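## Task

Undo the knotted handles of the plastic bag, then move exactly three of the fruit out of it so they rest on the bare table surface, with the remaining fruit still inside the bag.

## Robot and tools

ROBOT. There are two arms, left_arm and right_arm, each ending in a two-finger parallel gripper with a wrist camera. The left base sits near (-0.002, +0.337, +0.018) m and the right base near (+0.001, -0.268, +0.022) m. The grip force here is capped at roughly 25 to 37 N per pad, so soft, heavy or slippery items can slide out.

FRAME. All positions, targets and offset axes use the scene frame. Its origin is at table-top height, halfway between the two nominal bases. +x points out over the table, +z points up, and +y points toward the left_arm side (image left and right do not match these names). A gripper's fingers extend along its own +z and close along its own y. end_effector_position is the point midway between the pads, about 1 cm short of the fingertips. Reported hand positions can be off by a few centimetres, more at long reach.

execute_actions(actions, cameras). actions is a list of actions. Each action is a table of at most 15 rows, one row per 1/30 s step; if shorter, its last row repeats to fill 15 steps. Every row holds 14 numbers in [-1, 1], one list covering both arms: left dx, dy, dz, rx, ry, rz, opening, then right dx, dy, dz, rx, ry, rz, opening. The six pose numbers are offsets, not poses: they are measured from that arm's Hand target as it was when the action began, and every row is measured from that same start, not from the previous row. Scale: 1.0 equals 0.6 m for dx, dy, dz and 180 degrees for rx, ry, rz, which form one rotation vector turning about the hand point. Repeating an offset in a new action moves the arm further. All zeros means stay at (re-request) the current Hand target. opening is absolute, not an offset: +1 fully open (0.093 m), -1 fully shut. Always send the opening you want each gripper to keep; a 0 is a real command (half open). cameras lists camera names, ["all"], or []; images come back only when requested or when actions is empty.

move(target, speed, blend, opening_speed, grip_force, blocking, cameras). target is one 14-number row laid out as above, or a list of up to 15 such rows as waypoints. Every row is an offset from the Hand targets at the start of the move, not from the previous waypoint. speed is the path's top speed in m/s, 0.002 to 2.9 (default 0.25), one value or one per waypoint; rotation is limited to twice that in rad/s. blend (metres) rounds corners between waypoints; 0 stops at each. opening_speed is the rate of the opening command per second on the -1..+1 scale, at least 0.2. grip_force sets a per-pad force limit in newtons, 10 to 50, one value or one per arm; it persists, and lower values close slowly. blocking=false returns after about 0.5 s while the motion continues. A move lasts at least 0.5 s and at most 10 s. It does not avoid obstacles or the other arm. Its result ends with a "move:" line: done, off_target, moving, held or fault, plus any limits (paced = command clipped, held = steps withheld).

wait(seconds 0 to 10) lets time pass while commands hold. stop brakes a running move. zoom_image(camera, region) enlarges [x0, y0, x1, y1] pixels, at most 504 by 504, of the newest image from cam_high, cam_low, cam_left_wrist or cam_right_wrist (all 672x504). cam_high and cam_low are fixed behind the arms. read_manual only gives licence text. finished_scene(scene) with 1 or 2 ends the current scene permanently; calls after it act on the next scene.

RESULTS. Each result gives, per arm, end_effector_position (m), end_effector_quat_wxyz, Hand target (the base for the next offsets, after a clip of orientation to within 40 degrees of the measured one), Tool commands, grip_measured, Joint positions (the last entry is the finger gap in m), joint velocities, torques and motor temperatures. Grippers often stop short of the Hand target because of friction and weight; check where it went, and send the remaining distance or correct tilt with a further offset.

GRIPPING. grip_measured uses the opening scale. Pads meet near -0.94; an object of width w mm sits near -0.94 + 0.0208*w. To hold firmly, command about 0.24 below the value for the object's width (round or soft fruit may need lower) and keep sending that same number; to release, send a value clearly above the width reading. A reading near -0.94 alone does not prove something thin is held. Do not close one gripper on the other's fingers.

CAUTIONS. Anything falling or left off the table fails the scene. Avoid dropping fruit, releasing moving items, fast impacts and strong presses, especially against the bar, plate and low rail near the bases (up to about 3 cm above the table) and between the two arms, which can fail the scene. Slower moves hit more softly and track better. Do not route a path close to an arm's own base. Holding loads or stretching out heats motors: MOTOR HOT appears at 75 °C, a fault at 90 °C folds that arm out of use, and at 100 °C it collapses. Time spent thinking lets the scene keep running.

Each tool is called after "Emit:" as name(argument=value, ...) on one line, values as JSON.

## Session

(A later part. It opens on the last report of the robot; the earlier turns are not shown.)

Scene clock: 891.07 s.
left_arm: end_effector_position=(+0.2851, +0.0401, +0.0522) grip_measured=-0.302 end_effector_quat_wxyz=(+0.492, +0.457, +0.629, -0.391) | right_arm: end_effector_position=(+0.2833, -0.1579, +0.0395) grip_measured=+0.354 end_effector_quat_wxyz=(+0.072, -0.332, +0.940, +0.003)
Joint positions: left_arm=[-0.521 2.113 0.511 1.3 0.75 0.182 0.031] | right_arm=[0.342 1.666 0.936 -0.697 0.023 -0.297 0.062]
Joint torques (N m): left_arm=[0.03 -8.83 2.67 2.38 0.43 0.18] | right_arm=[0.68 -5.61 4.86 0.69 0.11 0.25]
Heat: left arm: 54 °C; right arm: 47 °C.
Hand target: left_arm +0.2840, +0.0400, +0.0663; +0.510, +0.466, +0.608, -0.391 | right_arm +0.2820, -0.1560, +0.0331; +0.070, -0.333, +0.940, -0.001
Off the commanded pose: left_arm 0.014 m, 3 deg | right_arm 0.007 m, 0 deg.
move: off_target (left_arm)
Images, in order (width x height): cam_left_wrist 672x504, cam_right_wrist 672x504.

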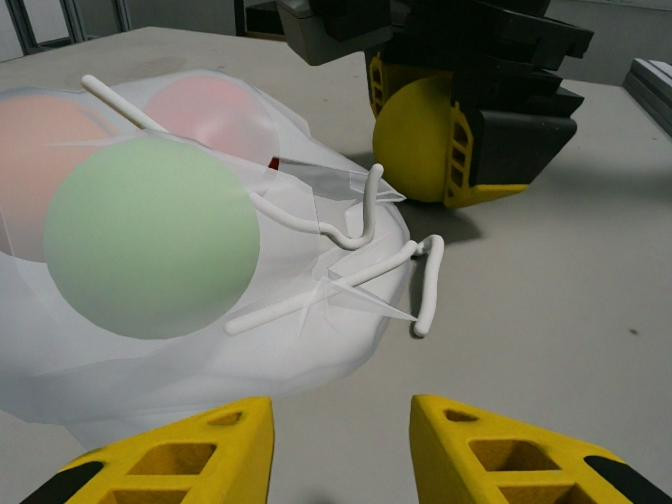

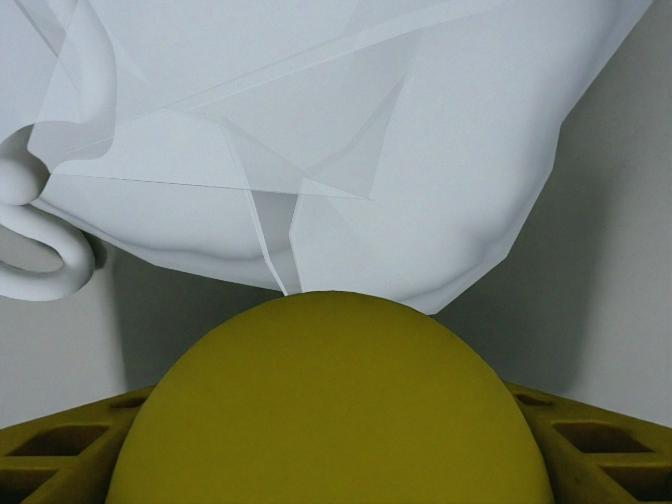

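Emit:
move(target=[[0,0,0,0,0,0,-0.3, 0,0,0.067,0,0,0,0.33],[0,0,0,0,0,0,-0.3, 0.05,-0.215,0.067,0,0,0,0.33],[0,0,0,0,0,0,-0.3, 0.05,-0.215,0.008,0,0,0,0.33]], speed=[0.06,0.12,0.05], blend=[0.015,0.01,0], cameras=["all"])

Scene clock: 898.80 s.
left_arm: end_effector_position=(+0.2851, +0.0401, +0.0522) grip_measured=-0.302 end_effector_quat_wxyz=(+0.492, +0.457, +0.629, -0.391) | right_arm: end_effector_position=(+0.3121, -0.2850, +0.0439) grip_measured=+0.354 end_effector_quat_wxyz=(+0.069, -0.331, +0.941, -0.007)
Joint positions: left_arm=[-0.521 2.113 0.511 1.3 0.75 0.182 0.031] | right_arm=[-0.11 1.685 0.99 -0.734 -0.022 -0.743 0.062]
Joint velocities: left_arm=[-0.002 0.002 -0.027 0.022 -0.022 0.168 0] | right_arm=[within noise]
Joint torques (N m): left_arm=[0.03 -8.9 2.73 2.39 0.45 0.19] | right_arm=[-0.9 -5.91 5.18 0.67 -0.17 0.04]
Heat: left arm: 54 °C; right arm: 47 °C.
Hand target: left_arm +0.2840, +0.0400, +0.0663; +0.510, +0.466, +0.608, -0.391 | right_arm +0.3119, -0.2850, +0.0378; +0.070, -0.333, +0.940, -0.001
Off the commanded pose: left_arm 0.014 m, 3 deg | right_arm 0.006 m, 1 deg.
move: off_target (left_arm)

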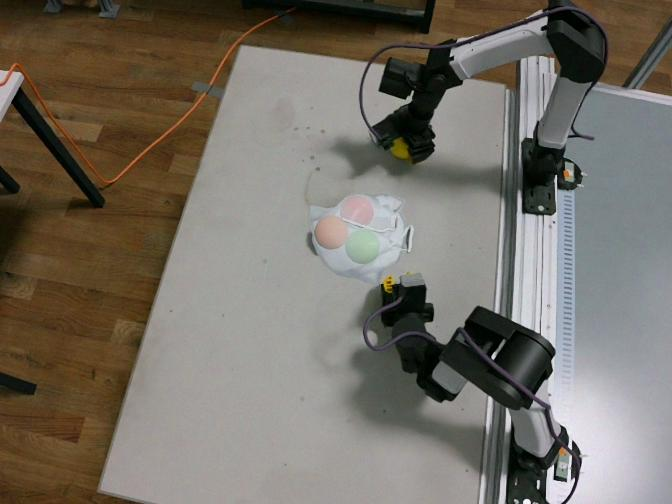

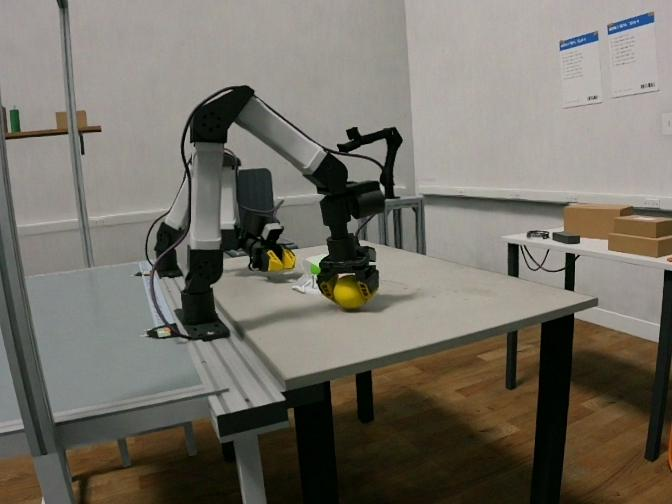

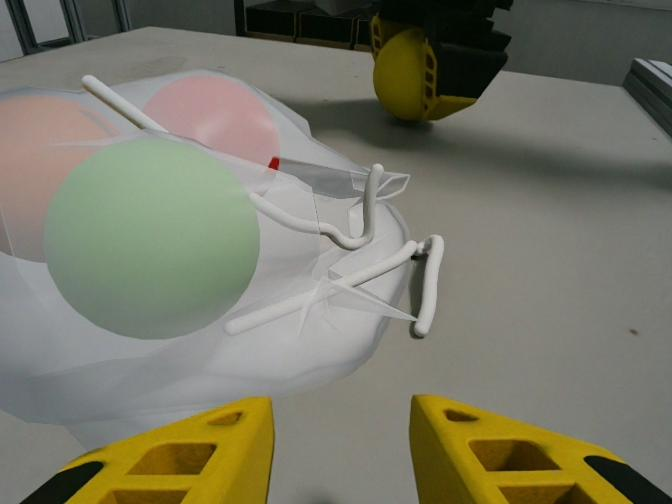

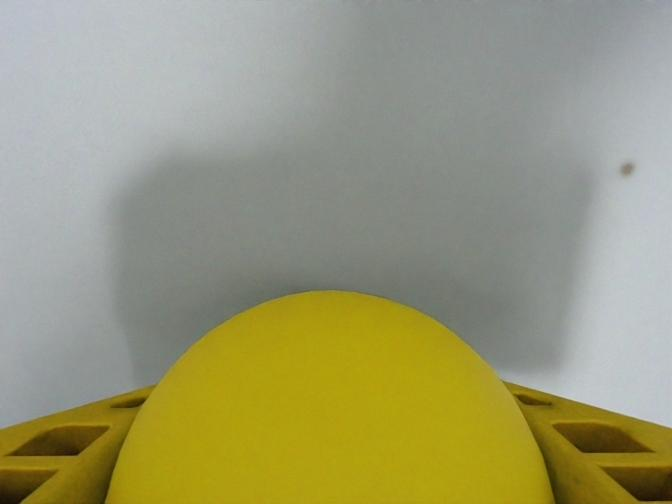

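Emit:
move(target=[[0,0,0,0,0,0,-0.3, 0,0,-0.008,0,0,0,0.33],[0,0,0,0,0,0,-0.3, 0,0,-0.008,0,0,0,0.75]], speed=0.03, opening_speed=0.25, cameras=["cam_right_wrist"])

Emit:
move(target=[0,0,0,0,0,0,-0.3, 0,0,0.18,0,0,0,0.80], speed=0.08, cameras=["all"])

Scene clock: 904.43 s.
left_arm: end_effector_position=(+0.2851, +0.0401, +0.0522) grip_measured=-0.302 end_effector_quat_wxyz=(+0.492, +0.457, +0.629, -0.391) | right_arm: end_effector_position=(+0.3131, -0.2850, +0.0398) grip_measured=+0.747 end_effector_quat_wxyz=(+0.071, -0.331, +0.941, -0.007)
Joint positions: left_arm=[-0.521 2.113 0.511 1.3 0.75 0.182 0.031] | right_arm=[-0.11 1.693 0.98 -0.712 -0.023 -0.743 0.081]
Joint torques (N m): left_arm=[0.05 -8.83 2.7 2.39 0.44 0.18] | right_arm=[-1.14 -5.81 4.88 0.66 -0.18 0.02]
Heat: left arm: 54 °C; right arm: 47 °C.
Hand target: left_arm +0.2840, +0.0400, +0.0663; +0.510, +0.466, +0.608, -0.391 | right_arm +0.3120, -0.2850, +0.0330; +0.070, -0.333, +0.940, -0.001
Off the commanded pose: left_arm 0.014 m, 3 deg | right_arm 0.007 m, 1 deg.
move: off_target (left_arm)
Images, in order (width x height): cam_right_wrist 672x504.

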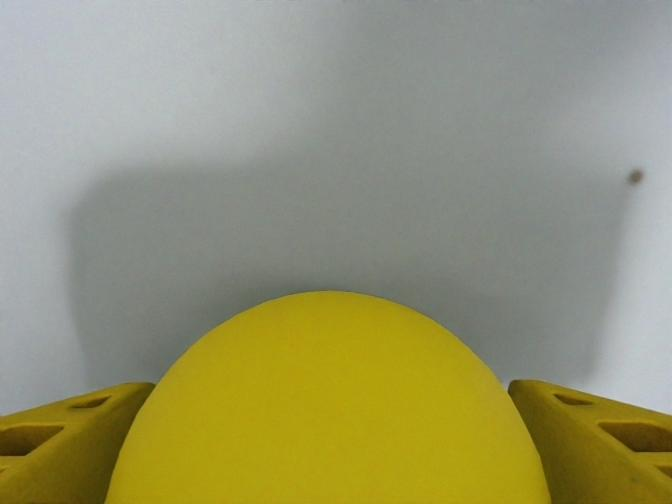

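Scene clock: 906.53 s.
left_arm: end_effector_position=(+0.2851, +0.0401, +0.0522) grip_measured=-0.302 end_effector_quat_wxyz=(+0.492, +0.457, +0.629, -0.391) | right_arm: end_effector_position=(+0.3093, -0.2864, +0.1252) grip_measured=+0.797 end_effector_quat_wxyz=(+0.051, -0.332, +0.942, +0.001)
Joint positions: left_arm=[-0.521 2.113 0.511 1.3 0.75 0.182 0.031] | right_arm=[-0.11 1.617 1.258 -1.11 -0.023 -0.743 0.083]
Joint torques (N m): left_arm=[0.08 -8.91 2.66 2.39 0.44 0.18] | right_arm=[-0.43 -9.33 8.8 0.25 -0.15 0.13]
Heat: left arm: 54 °C; right arm: 48 °C.
Hand target: left_arm +0.2840, +0.0400, +0.0663; +0.510, +0.466, +0.608, -0.391 | right_arm +0.3120, -0.2850, +0.1410; +0.070, -0.333, +0.940, -0.001
Off the commanded pose: left_arm 0.014 m, 3 deg | right_arm 0.016 m, 2 deg.
move: off_target (left_arm, right_arm)

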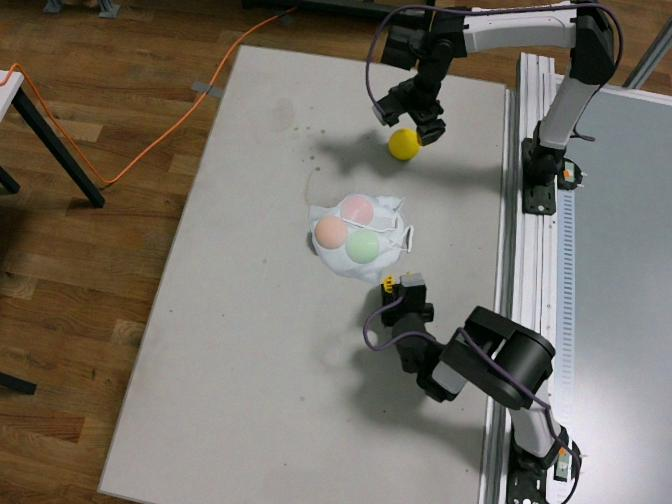

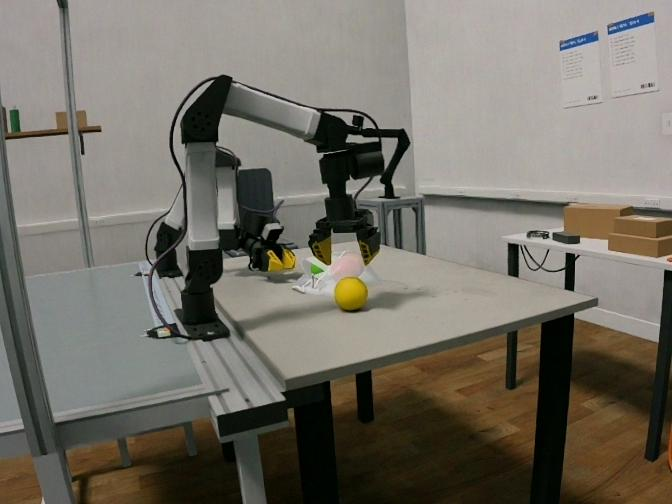

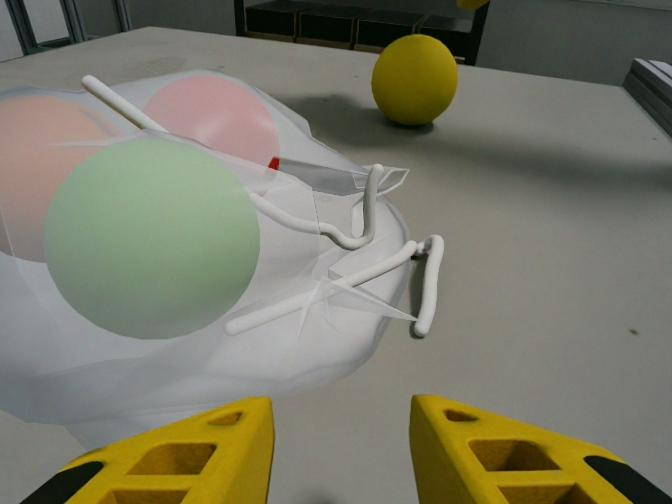

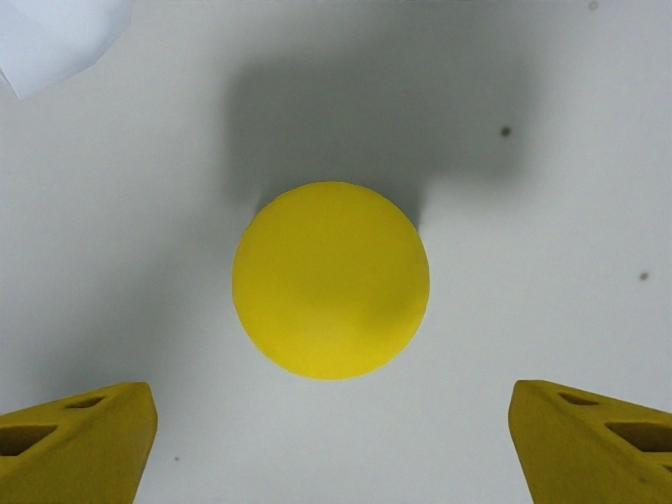

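Emit:
zoom_image(camera="cam_high", region=[290, 170, 450, 290])

Emit:
zoom_image(camera="cam_left_wrist", region=[0, 30, 460, 375])

Scaled by 3.150 from the camera's 672x504 image, which has a finer 960x720 frame.

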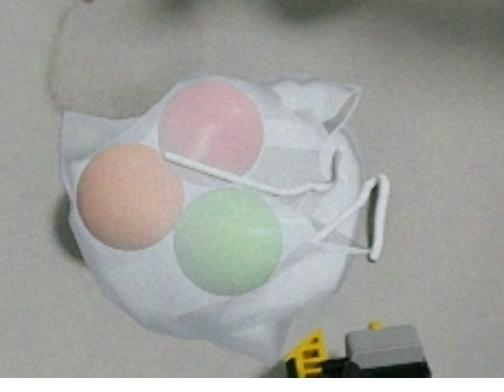

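Scaled by 1.096 from the camera's 672x504 image, which has a finer 960x720 frame.

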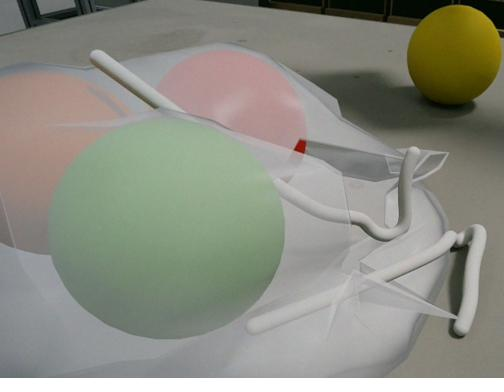

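Emit:
move(target=[-0.033,0.2,0.133,0,0,0,-0.3, 0.052,0.398,0.11,0.0838,-0.095,-0.0457,0.6], speed=0.2, cameras=["all"])

Scene clock: 922.37 s.
left_arm: end_effector_position=(+0.2633, +0.1598, +0.1392) grip_measured=-0.302 end_effector_quat_wxyz=(+0.512, +0.460, +0.614, -0.387) | right_arm: end_effector_position=(+0.3313, -0.0550, +0.1981) grip_measured=+0.603 end_effector_quat_wxyz=(+0.229, -0.255, +0.937, +0.063)
Joint positions: left_arm=[-0.089 1.437 0.353 0.612 1.156 0.447 0.031] | right_arm=[0.561 1.611 1.422 -0.907 0.052 0.057 0.074]
Joint torques (N m): left_arm=[0.2 -5.16 8.12 1.29 0.63 0.18] | right_arm=[0.14 -5.94 10.02 1.38 0.13 0.2]
Heat: left arm: 53 °C; right arm: 50 °C.
Hand target: left_arm +0.2641, +0.1600, +0.1461; +0.510, +0.466, +0.608, -0.391 | right_arm +0.3432, -0.0462, +0.2070; +0.251, -0.249, +0.933, +0.068
Off the commanded pose: left_arm 0.007 m, 1 deg | right_arm 0.017 m, 3 deg.
move: off_target (right_arm)

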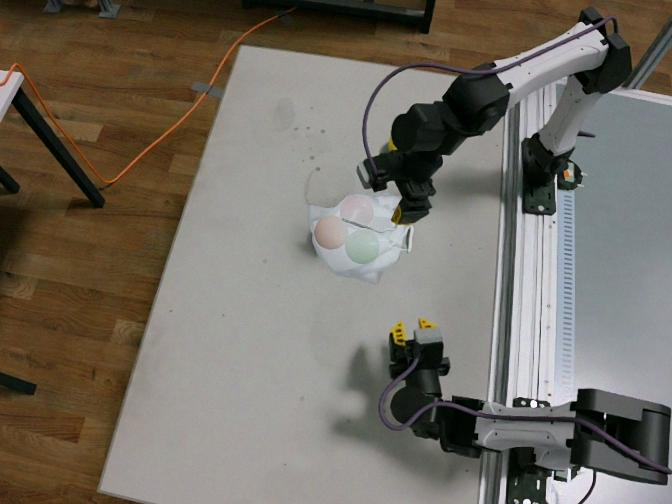

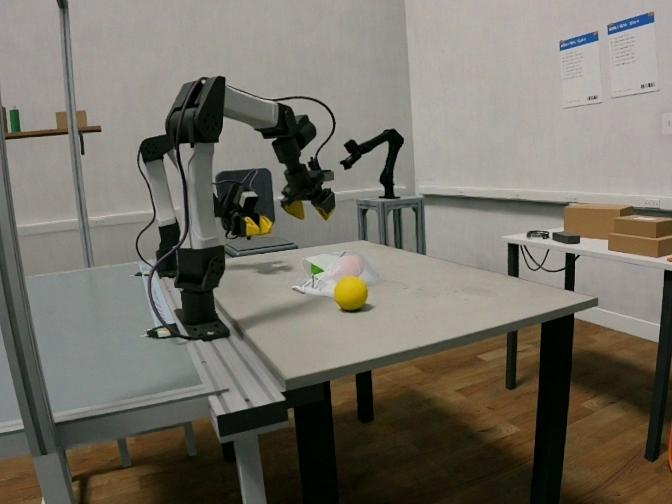

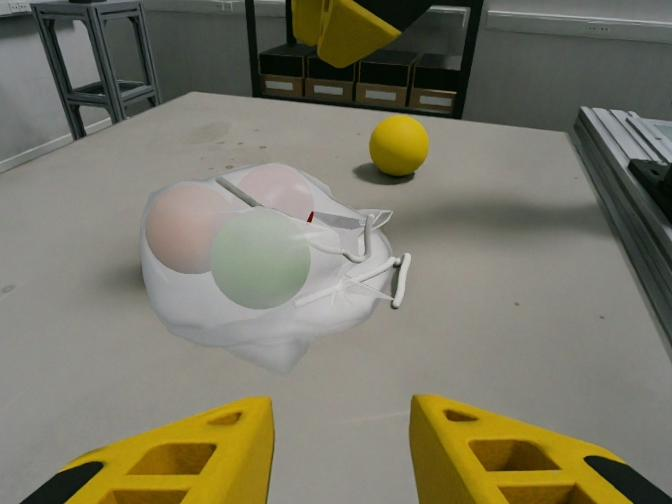

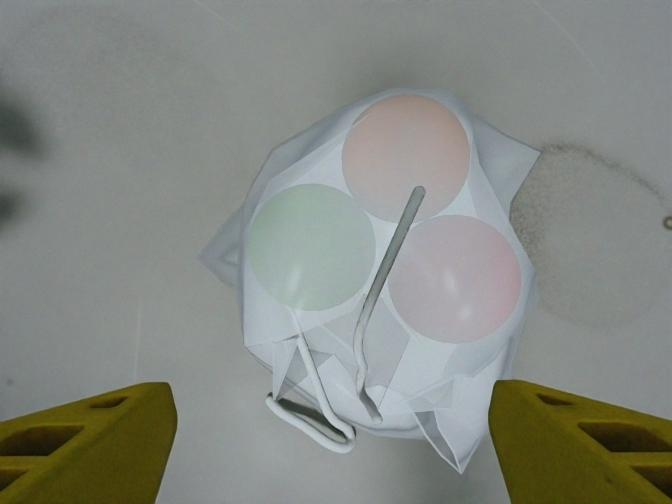

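Emit:
zoom_image(camera="cam_right_wrist", region=[190, 80, 550, 480])

Emit:
zoom_image(camera="cam_right_wrist", region=[230, 280, 500, 480])

Emit:
zoom_image(camera="cam_left_wrist", region=[130, 150, 430, 380])

Scaled by 1.260 from the camera's 672x504 image, which has a finer 960x720 frame.

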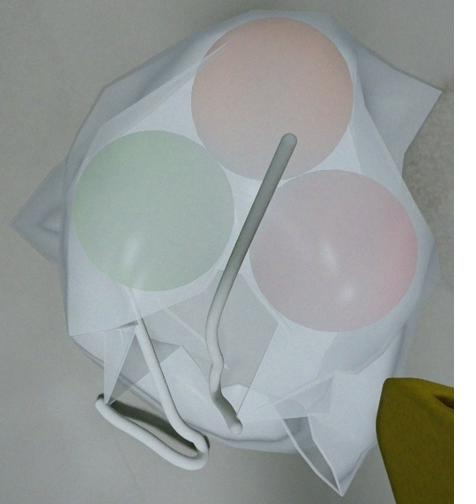

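Scaled by 1.867 from the camera's 672x504 image, which has a finer 960x720 frame.

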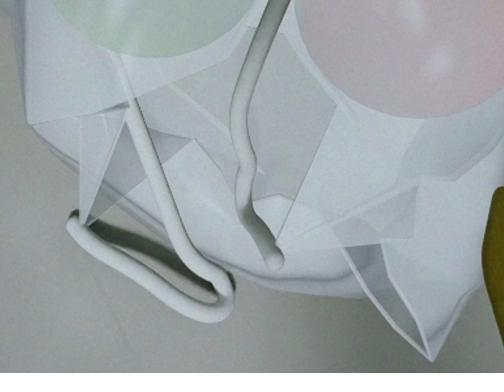

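Scaled by 1.680 from the camera's 672x504 image, which has a finer 960x720 frame.

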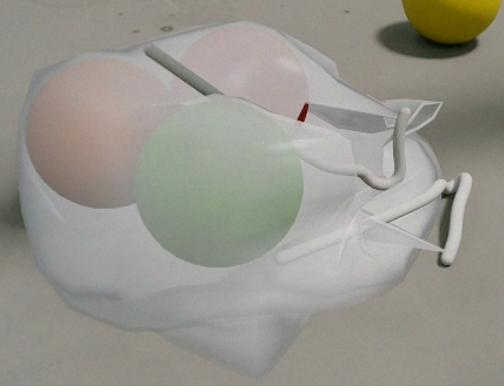

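Emit:
move(target=[0,0,0,0,0,0,-0.3, -0.065,-0.08,-0.16,0,0,0,0.6], speed=0.15, cameras=["cam_right_wrist","cam_left_wrist"])

Emit:
zoom_image(camera="cam_right_wrist", region=[150, 40, 500, 390])

Scene clock: 954.37 s.
left_arm: end_effector_position=(+0.2627, +0.1599, +0.1381) grip_measured=-0.302 end_effector_quat_wxyz=(+0.510, +0.460, +0.615, -0.388) | right_arm: end_effector_position=(+0.3006, -0.0954, +0.1034) grip_measured=+0.603 end_effector_quat_wxyz=(+0.231, -0.249, +0.939, +0.058)
Joint positions: left_arm=[-0.089 1.437 0.353 0.603 1.156 0.453 0.031] | right_arm=[0.503 1.477 0.912 -0.529 0.037 0.013 0.074]
Joint torques (N m): left_arm=[0.18 -5.16 8.29 1.28 0.65 0.19] | right_arm=[-1.07 -8.32 5.7 1.36 -0.08 0.03]
Motor temperatures (°C): left_arm=[23 36 34 50 22 24 22] | right_arm=[24 48 44 30 24 26 24]
Heat: left arm: 50 °C; right arm: 48 °C.
Hand target: left_arm +0.2641, +0.1600, +0.1461; +0.510, +0.466, +0.608, -0.391 | right_arm +0.3041, -0.0942, +0.1109; +0.251, -0.249, +0.933, +0.068
Off the commanded pose: left_arm 0.008 m, 1 deg | right_arm 0.009 m, 3 deg.
move: off_target (right_arm)
Images, in order (width x height): cam_left_wrist 672x504, cam_right_wrist 672x504.

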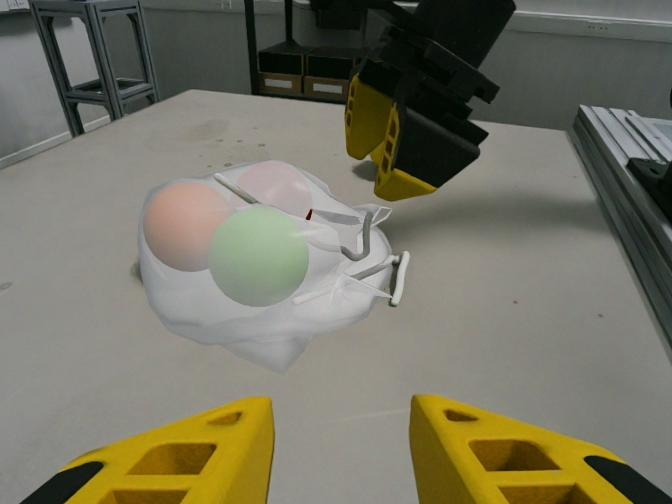

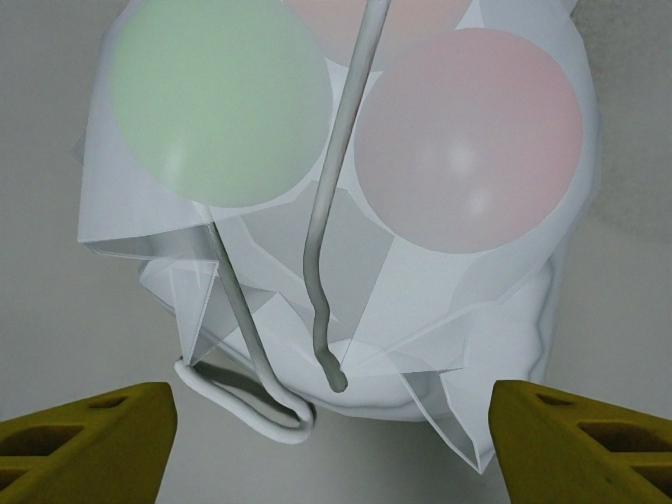

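Scaled by 1.440 from the camera's 672x504 image, which has a finer 960x720 frame.

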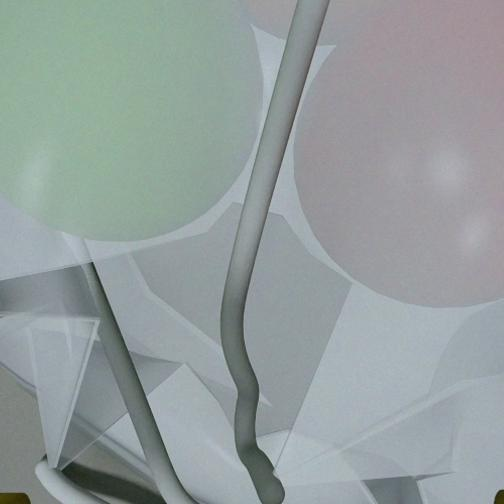

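Emit:
move(target=[0,0,0,0,0,0,-0.3, 0.002,-0.003,-0.085,0,0,0,-0.2], speed=0.08, cameras=["cam_right_wrist","cam_left_wrist"])

Scene clock: 981.33 s.
left_arm: end_effector_position=(+0.2627, +0.1599, +0.1381) grip_measured=-0.302 end_effector_quat_wxyz=(+0.510, +0.460, +0.615, -0.388) | right_arm: end_effector_position=(+0.3035, -0.0964, +0.0651) grip_measured=-0.197 end_effector_quat_wxyz=(+0.249, -0.247, +0.934, +0.064)
Joint positions: left_arm=[-0.089 1.437 0.353 0.603 1.156 0.453 0.031] | right_arm=[0.49 1.526 0.771 -0.3 0.031 0.002 0.036]
Joint torques (N m): left_arm=[0.17 -5.19 8.32 1.29 0.62 0.17] | right_arm=[-1.18 -4.93 5.55 1.4 -0.08 0.03]
Heat: left arm: 47 °C; right arm: 49 °C.
Hand target: left_arm +0.2641, +0.1600, +0.1461; +0.510, +0.466, +0.608, -0.391 | right_arm +0.3055, -0.0960, +0.0601; +0.251, -0.249, +0.933, +0.068
Off the commanded pose: left_arm 0.008 m, 1 deg | right_arm 0.005 m, 1 deg.
move: done
Images, in order (width x height): cam_left_wrist 672x504, cam_right_wrist 672x504.

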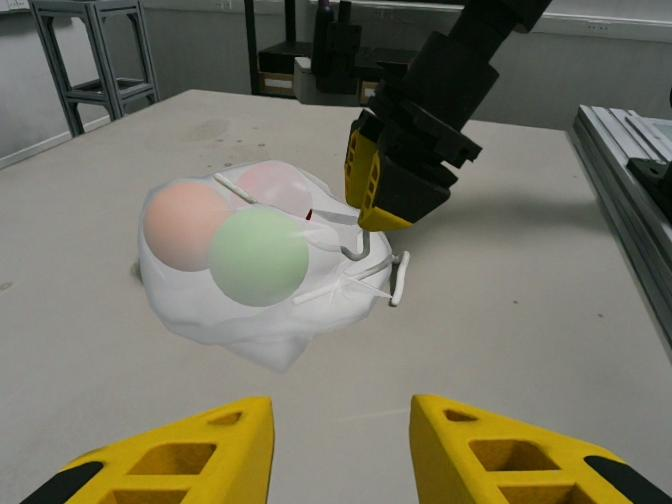

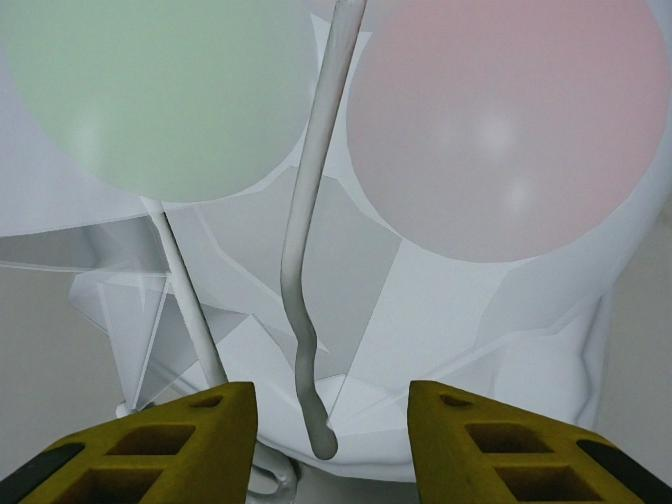

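Emit:
move(target=[[0,0,0,0,0,0,-0.3, 0.001,0,-0.013,0,0,0,-0.2],[0,0,0,0,0,0,-0.3, 0.001,0,-0.013,0,0,0,-1]], speed=0.05, opening_speed=0.5, cameras=["cam_right_wrist","cam_left_wrist"])

Scene clock: 987.33 s.
left_arm: end_effector_position=(+0.2627, +0.1599, +0.1381) grip_measured=-0.302 end_effector_quat_wxyz=(+0.510, +0.460, +0.615, -0.388) | right_arm: end_effector_position=(+0.3045, -0.0954, +0.0581) grip_measured=-0.929 end_effector_quat_wxyz=(+0.250, -0.248, +0.934, +0.065)
Joint positions: left_arm=[-0.089 1.437 0.353 0.603 1.156 0.453 0.031] | right_arm=[0.49 1.546 0.756 -0.262 0.029 0.001 0.001]
Joint torques (N m): left_arm=[0.16 -5.15 8.25 1.28 0.65 0.19] | right_arm=[-1.32 -4.94 5.39 1.45 -0.07 0.04]
Heat: left arm: 47 °C; right arm: 48 °C.
Hand target: left_arm +0.2641, +0.1600, +0.1461; +0.510, +0.466, +0.608, -0.391 | right_arm +0.3061, -0.0960, +0.0522; +0.251, -0.249, +0.933, +0.068
Off the commanded pose: left_arm 0.008 m, 1 deg | right_arm 0.006 m, 0 deg.
move: done
Images, in order (width x height): cam_left_wrist 672x504, cam_right_wrist 672x504.

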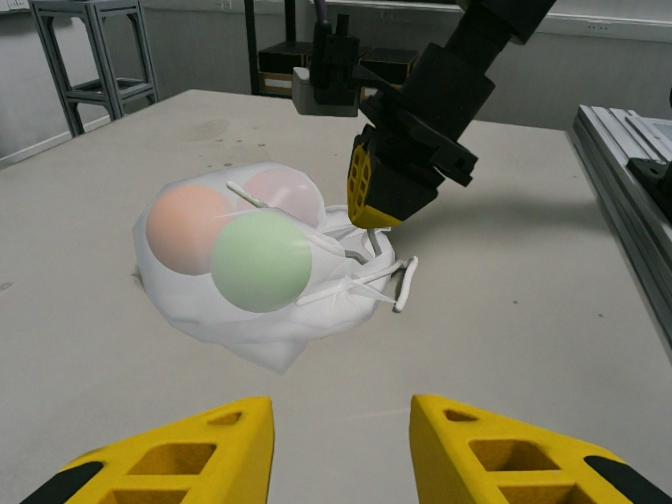

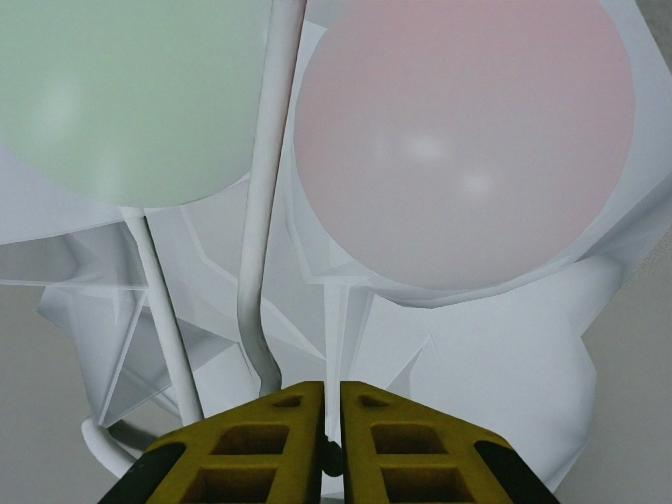

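Emit:
move(target=[0,0,0,0,0,0,-0.3, 0.0,0,0.11,0,0,0,-1], speed=0.06, cameras=["cam_right_wrist","cam_left_wrist","cam_high"])

Scene clock: 992.57 s.
left_arm: end_effector_position=(+0.2627, +0.1599, +0.1381) grip_measured=-0.302 end_effector_quat_wxyz=(+0.510, +0.460, +0.615, -0.388) | right_arm: end_effector_position=(+0.3032, -0.0973, +0.1023) grip_measured=-0.929 end_effector_quat_wxyz=(+0.240, -0.249, +0.936, +0.062)
Joint positions: left_arm=[-0.089 1.437 0.353 0.603 1.156 0.453 0.031] | right_arm=[0.49 1.469 0.891 -0.496 0.029 0.001 0.001]
Joint torques (N m): left_arm=[0.16 -5.18 8.38 1.29 0.65 0.19] | right_arm=[-0.88 -8.09 9.44 0.89 -0.06 0.12]
Heat: left arm: 46 °C; right arm: 48 °C.
Hand target: left_arm +0.2641, +0.1600, +0.1461; +0.510, +0.466, +0.608, -0.391 | right_arm +0.3059, -0.0961, +0.1181; +0.251, -0.249, +0.933, +0.068
Off the commanded pose: left_arm 0.008 m, 1 deg | right_arm 0.016 m, 2 deg.
move: off_target (right_arm)
Images, in order (width x height): cam_high 672x504, cam_left_wrist 672x504, cam_right_wrist 672x504.

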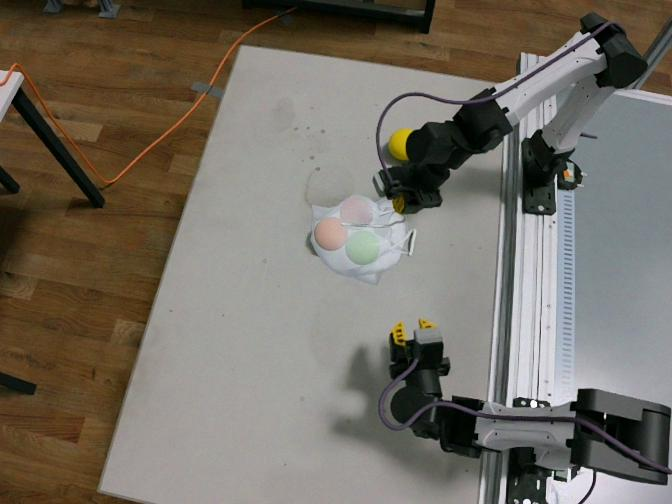

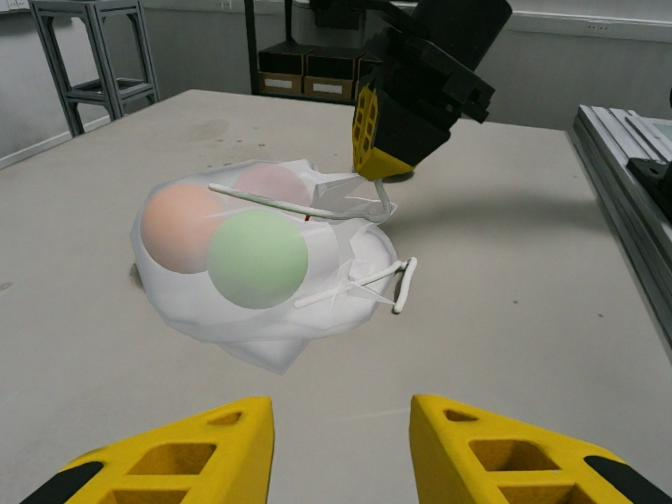

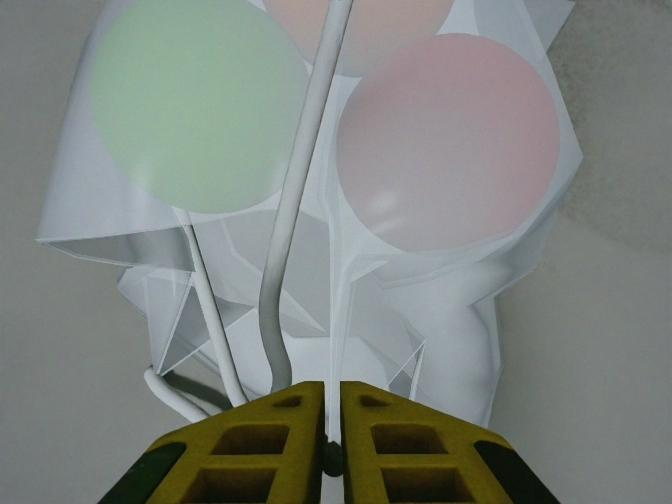

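Emit:
move(target=[0,0,0,0,0,0,-0.3, 0.173,0.06,0.015,0,0,0,-1], speed=0.08, cameras=["cam_right_wrist","cam_left_wrist","cam_high"])

Scene clock: 997.77 s.
left_arm: end_effector_position=(+0.2627, +0.1599, +0.1381) grip_measured=-0.302 end_effector_quat_wxyz=(+0.510, +0.460, +0.615, -0.388) | right_arm: end_effector_position=(+0.4075, -0.0603, +0.1282) grip_measured=-0.929 end_effector_quat_wxyz=(+0.261, -0.245, +0.931, +0.066)
Joint positions: left_arm=[-0.089 1.437 0.353 0.603 1.156 0.453 0.031] | right_arm=[0.436 1.82 1.355 -0.562 0.004 -0.043 0.001]
Joint torques (N m): left_arm=[0.18 -5.16 8.31 1.29 0.66 0.19] | right_arm=[-0.96 -7.61 9.99 0.95 -0.13 0.06]
Heat: left arm: 46 °C; right arm: 47 °C.
Hand target: left_arm +0.2641, +0.1600, +0.1461; +0.510, +0.466, +0.608, -0.391 | right_arm +0.4098, -0.0600, +0.1272; +0.251, -0.249, +0.933, +0.068
Off the commanded pose: left_arm 0.008 m, 1 deg | right_arm 0.002 m, 1 deg.
move: done
Images, in order (width x height): cam_high 672x504, cam_left_wrist 672x504, cam_right_wrist 672x504.

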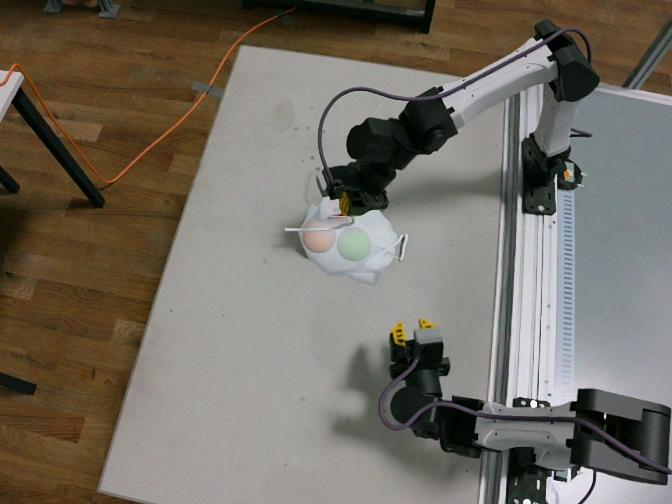

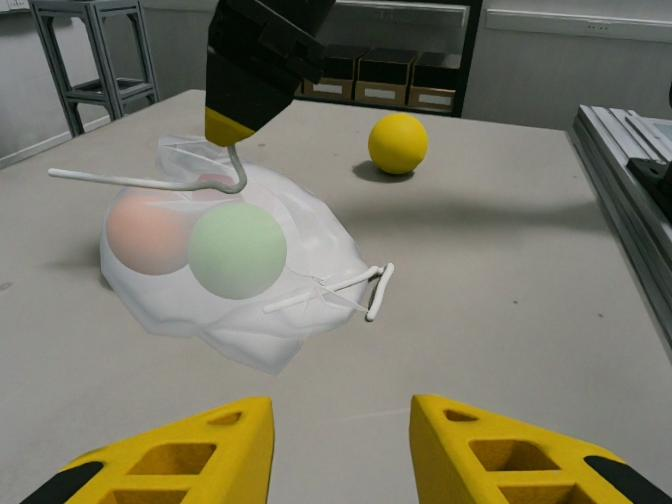

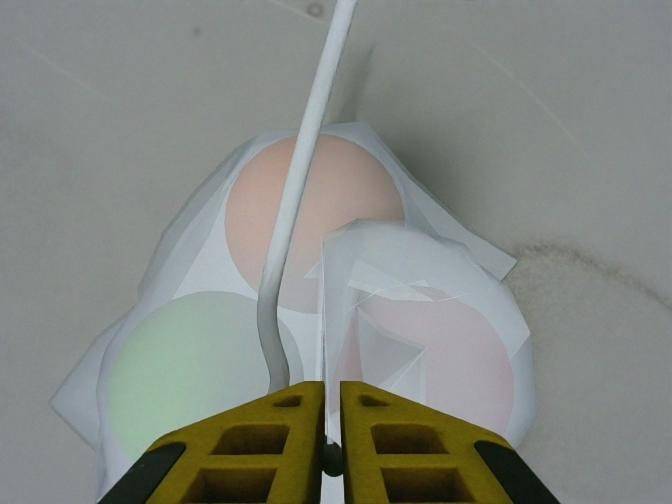

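Emit:
move(target=[0,0,0,0,0,0,-0.3, 0.13,0.02,-0.02,0,0,0,-1], speed=0.08, cameras=["cam_right_wrist","cam_left_wrist","cam_high"])

Scene clock: 1001.43 s.
left_arm: end_effector_position=(+0.2627, +0.1599, +0.1381) grip_measured=-0.302 end_effector_quat_wxyz=(+0.510, +0.460, +0.615, -0.388) | right_arm: end_effector_position=(+0.4866, -0.0481, +0.1198) grip_measured=-0.929 end_effector_quat_wxyz=(+0.263, -0.244, +0.931, +0.066)
Joint positions: left_arm=[-0.089 1.437 0.353 0.603 1.156 0.453 0.031] | right_arm=[0.378 2.115 1.737 -0.645 -0.023 -0.091 0.001]
Joint torques (N m): left_arm=[0.17 -5.29 8.36 1.3 0.64 0.16] | right_arm=[-0.84 -9.89 10.04 0.92 -0.16 0.03]
Heat: left arm: 46 °C; right arm: 48 °C.
Hand target: left_arm +0.2641, +0.1600, +0.1461; +0.510, +0.466, +0.608, -0.391 | right_arm +0.4878, -0.0480, +0.1153; +0.251, -0.249, +0.933, +0.068
Off the commanded pose: left_arm 0.008 m, 1 deg | right_arm 0.005 m, 2 deg.
move: done
Images, in order (width x height): cam_high 672x504, cam_left_wrist 672x504, cam_right_wrist 672x504.

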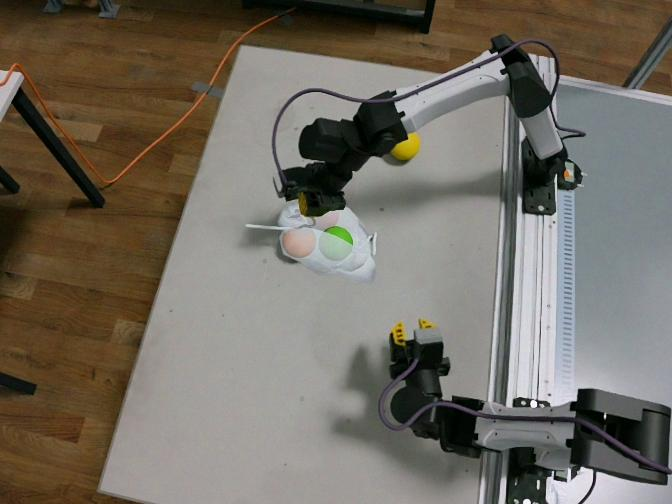

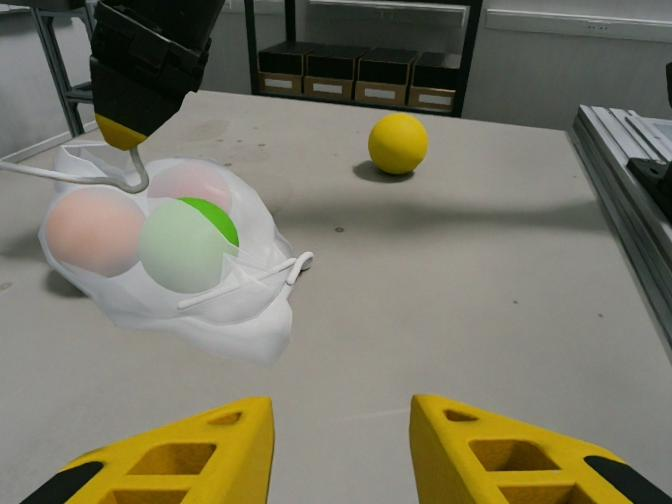

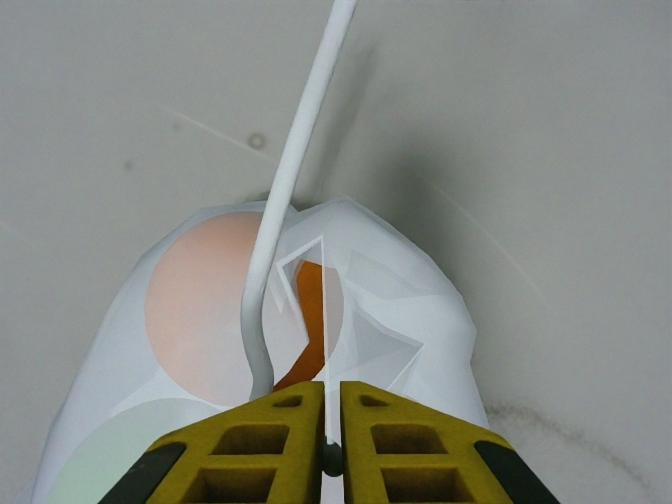

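Emit:
move(target=[0,0,0,0,0,0,-0.3, 0.025,-0.03,-0.1,0,0,0,-1], speed=0.06, cameras=["cam_right_wrist","cam_left_wrist","cam_high"])

Scene clock: 1009.93 s.
left_arm: end_effector_position=(+0.2627, +0.1599, +0.1381) grip_measured=-0.302 end_effector_quat_wxyz=(+0.510, +0.460, +0.615, -0.388) | right_arm: end_effector_position=(+0.5031, -0.0647, +0.0734) grip_measured=-0.930 end_effector_quat_wxyz=(+0.260, -0.245, +0.931, +0.066)
Joint positions: left_arm=[-0.089 1.437 0.353 0.603 1.156 0.453 0.031] | right_arm=[0.327 2.194 1.679 -0.517 -0.051 -0.136 0.001]
Joint torques (N m): left_arm=[0.12 -5.19 8.25 1.29 0.62 0.18] | right_arm=[-0.85 -9.99 5.63 1.43 -0.14 0.03]
Motor temperatures (°C): left_arm=[23 33 36 45 22 24 22] | right_arm=[24 49 42 30 24 26 25]
Heat: left arm: 45 °C; right arm: 49 °C.
Hand target: left_arm +0.2641, +0.1600, +0.1461; +0.510, +0.466, +0.608, -0.391 | right_arm +0.5028, -0.0660, +0.0552; +0.251, -0.249, +0.933, +0.068
Off the commanded pose: left_arm 0.008 m, 1 deg | right_arm 0.018 m, 1 deg.
move: off_target (right_arm)
Images, in order (width x height): cam_high 672x504, cam_left_wrist 672x504, cam_right_wrist 672x504.

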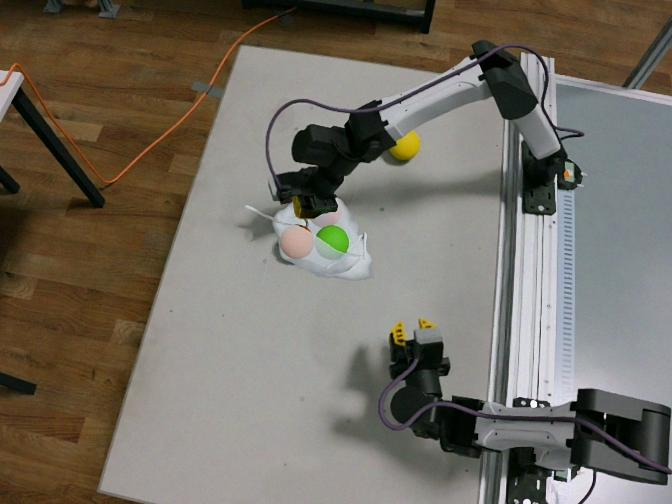

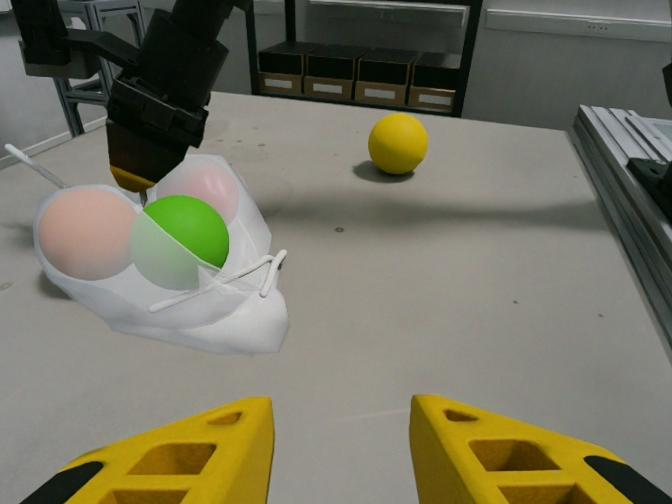

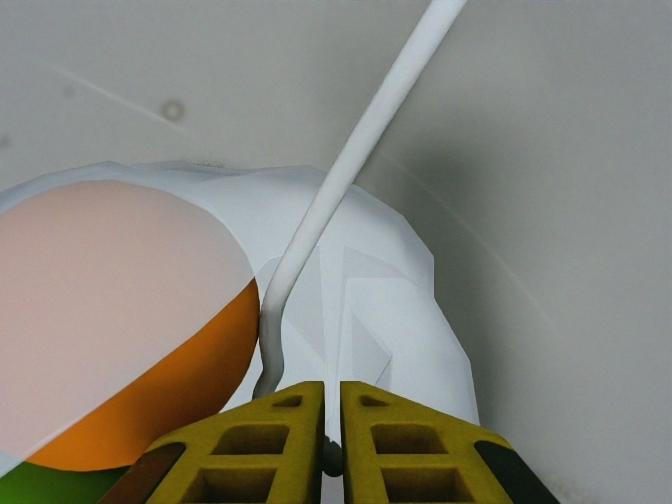

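Emit:
move(target=[[0,0,0,0,0,0,-0.3, 0,0,0.03,0,0,0,-1],[0,0,0,0,0,0,-0.3, 0,0,0.03,0,0,0,-0.45],[0,0,0,0,0,0,-0.3, -0.02,-0.02,0.16,0,0,0,-0.45]], speed=[0.04,0.04,0.08], opening_speed=0.4, cameras=["cam_right_wrist","cam_left_wrist","cam_high"])

Scene clock: 1017.33 s.
left_arm: end_effector_position=(+0.2627, +0.1599, +0.1381) grip_measured=-0.302 end_effector_quat_wxyz=(+0.510, +0.460, +0.615, -0.388) | right_arm: end_effector_position=(+0.4899, -0.0766, +0.1207) grip_measured=-0.453 end_effector_quat_wxyz=(+0.230, -0.247, +0.939, +0.062)
Joint positions: left_arm=[-0.089 1.437 0.353 0.603 1.156 0.453 0.031] | right_arm=[0.317 2.14 1.814 -0.769 -0.054 -0.147 0.023]
Joint torques (N m): left_arm=[0.16 -5.18 8.28 1.29 0.63 0.19] | right_arm=[-0.87 -15.84 9.47 0.88 -0.18 0.06]
Heat: left arm: 45 °C; right arm: 51 °C.
Hand target: left_arm +0.2641, +0.1600, +0.1461; +0.510, +0.466, +0.608, -0.391 | right_arm +0.4909, -0.0780, +0.1512; +0.251, -0.249, +0.933, +0.068
Off the commanded pose: left_arm 0.008 m, 1 deg | right_arm 0.031 m, 3 deg.
move: off_target (right_arm)
Images, in order (width x height): cam_high 672x504, cam_left_wrist 672x504, cam_right_wrist 672x504.

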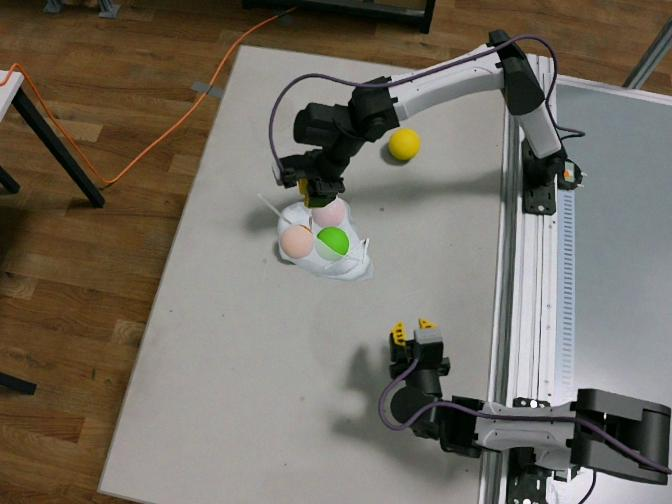

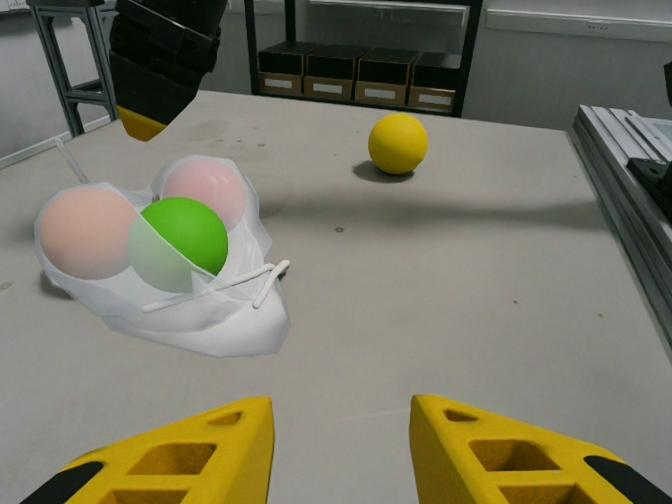

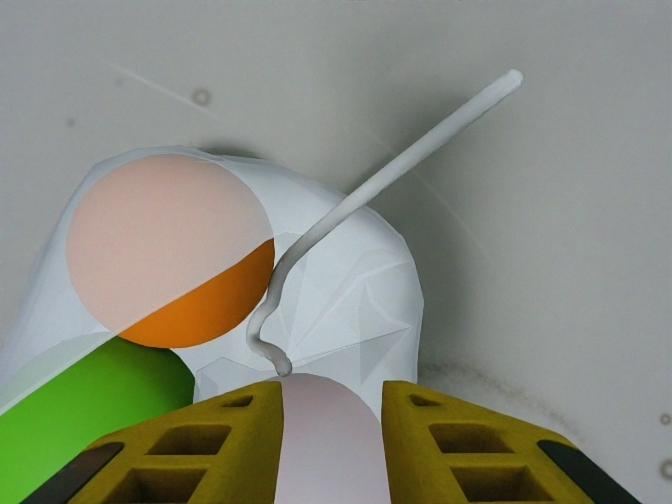

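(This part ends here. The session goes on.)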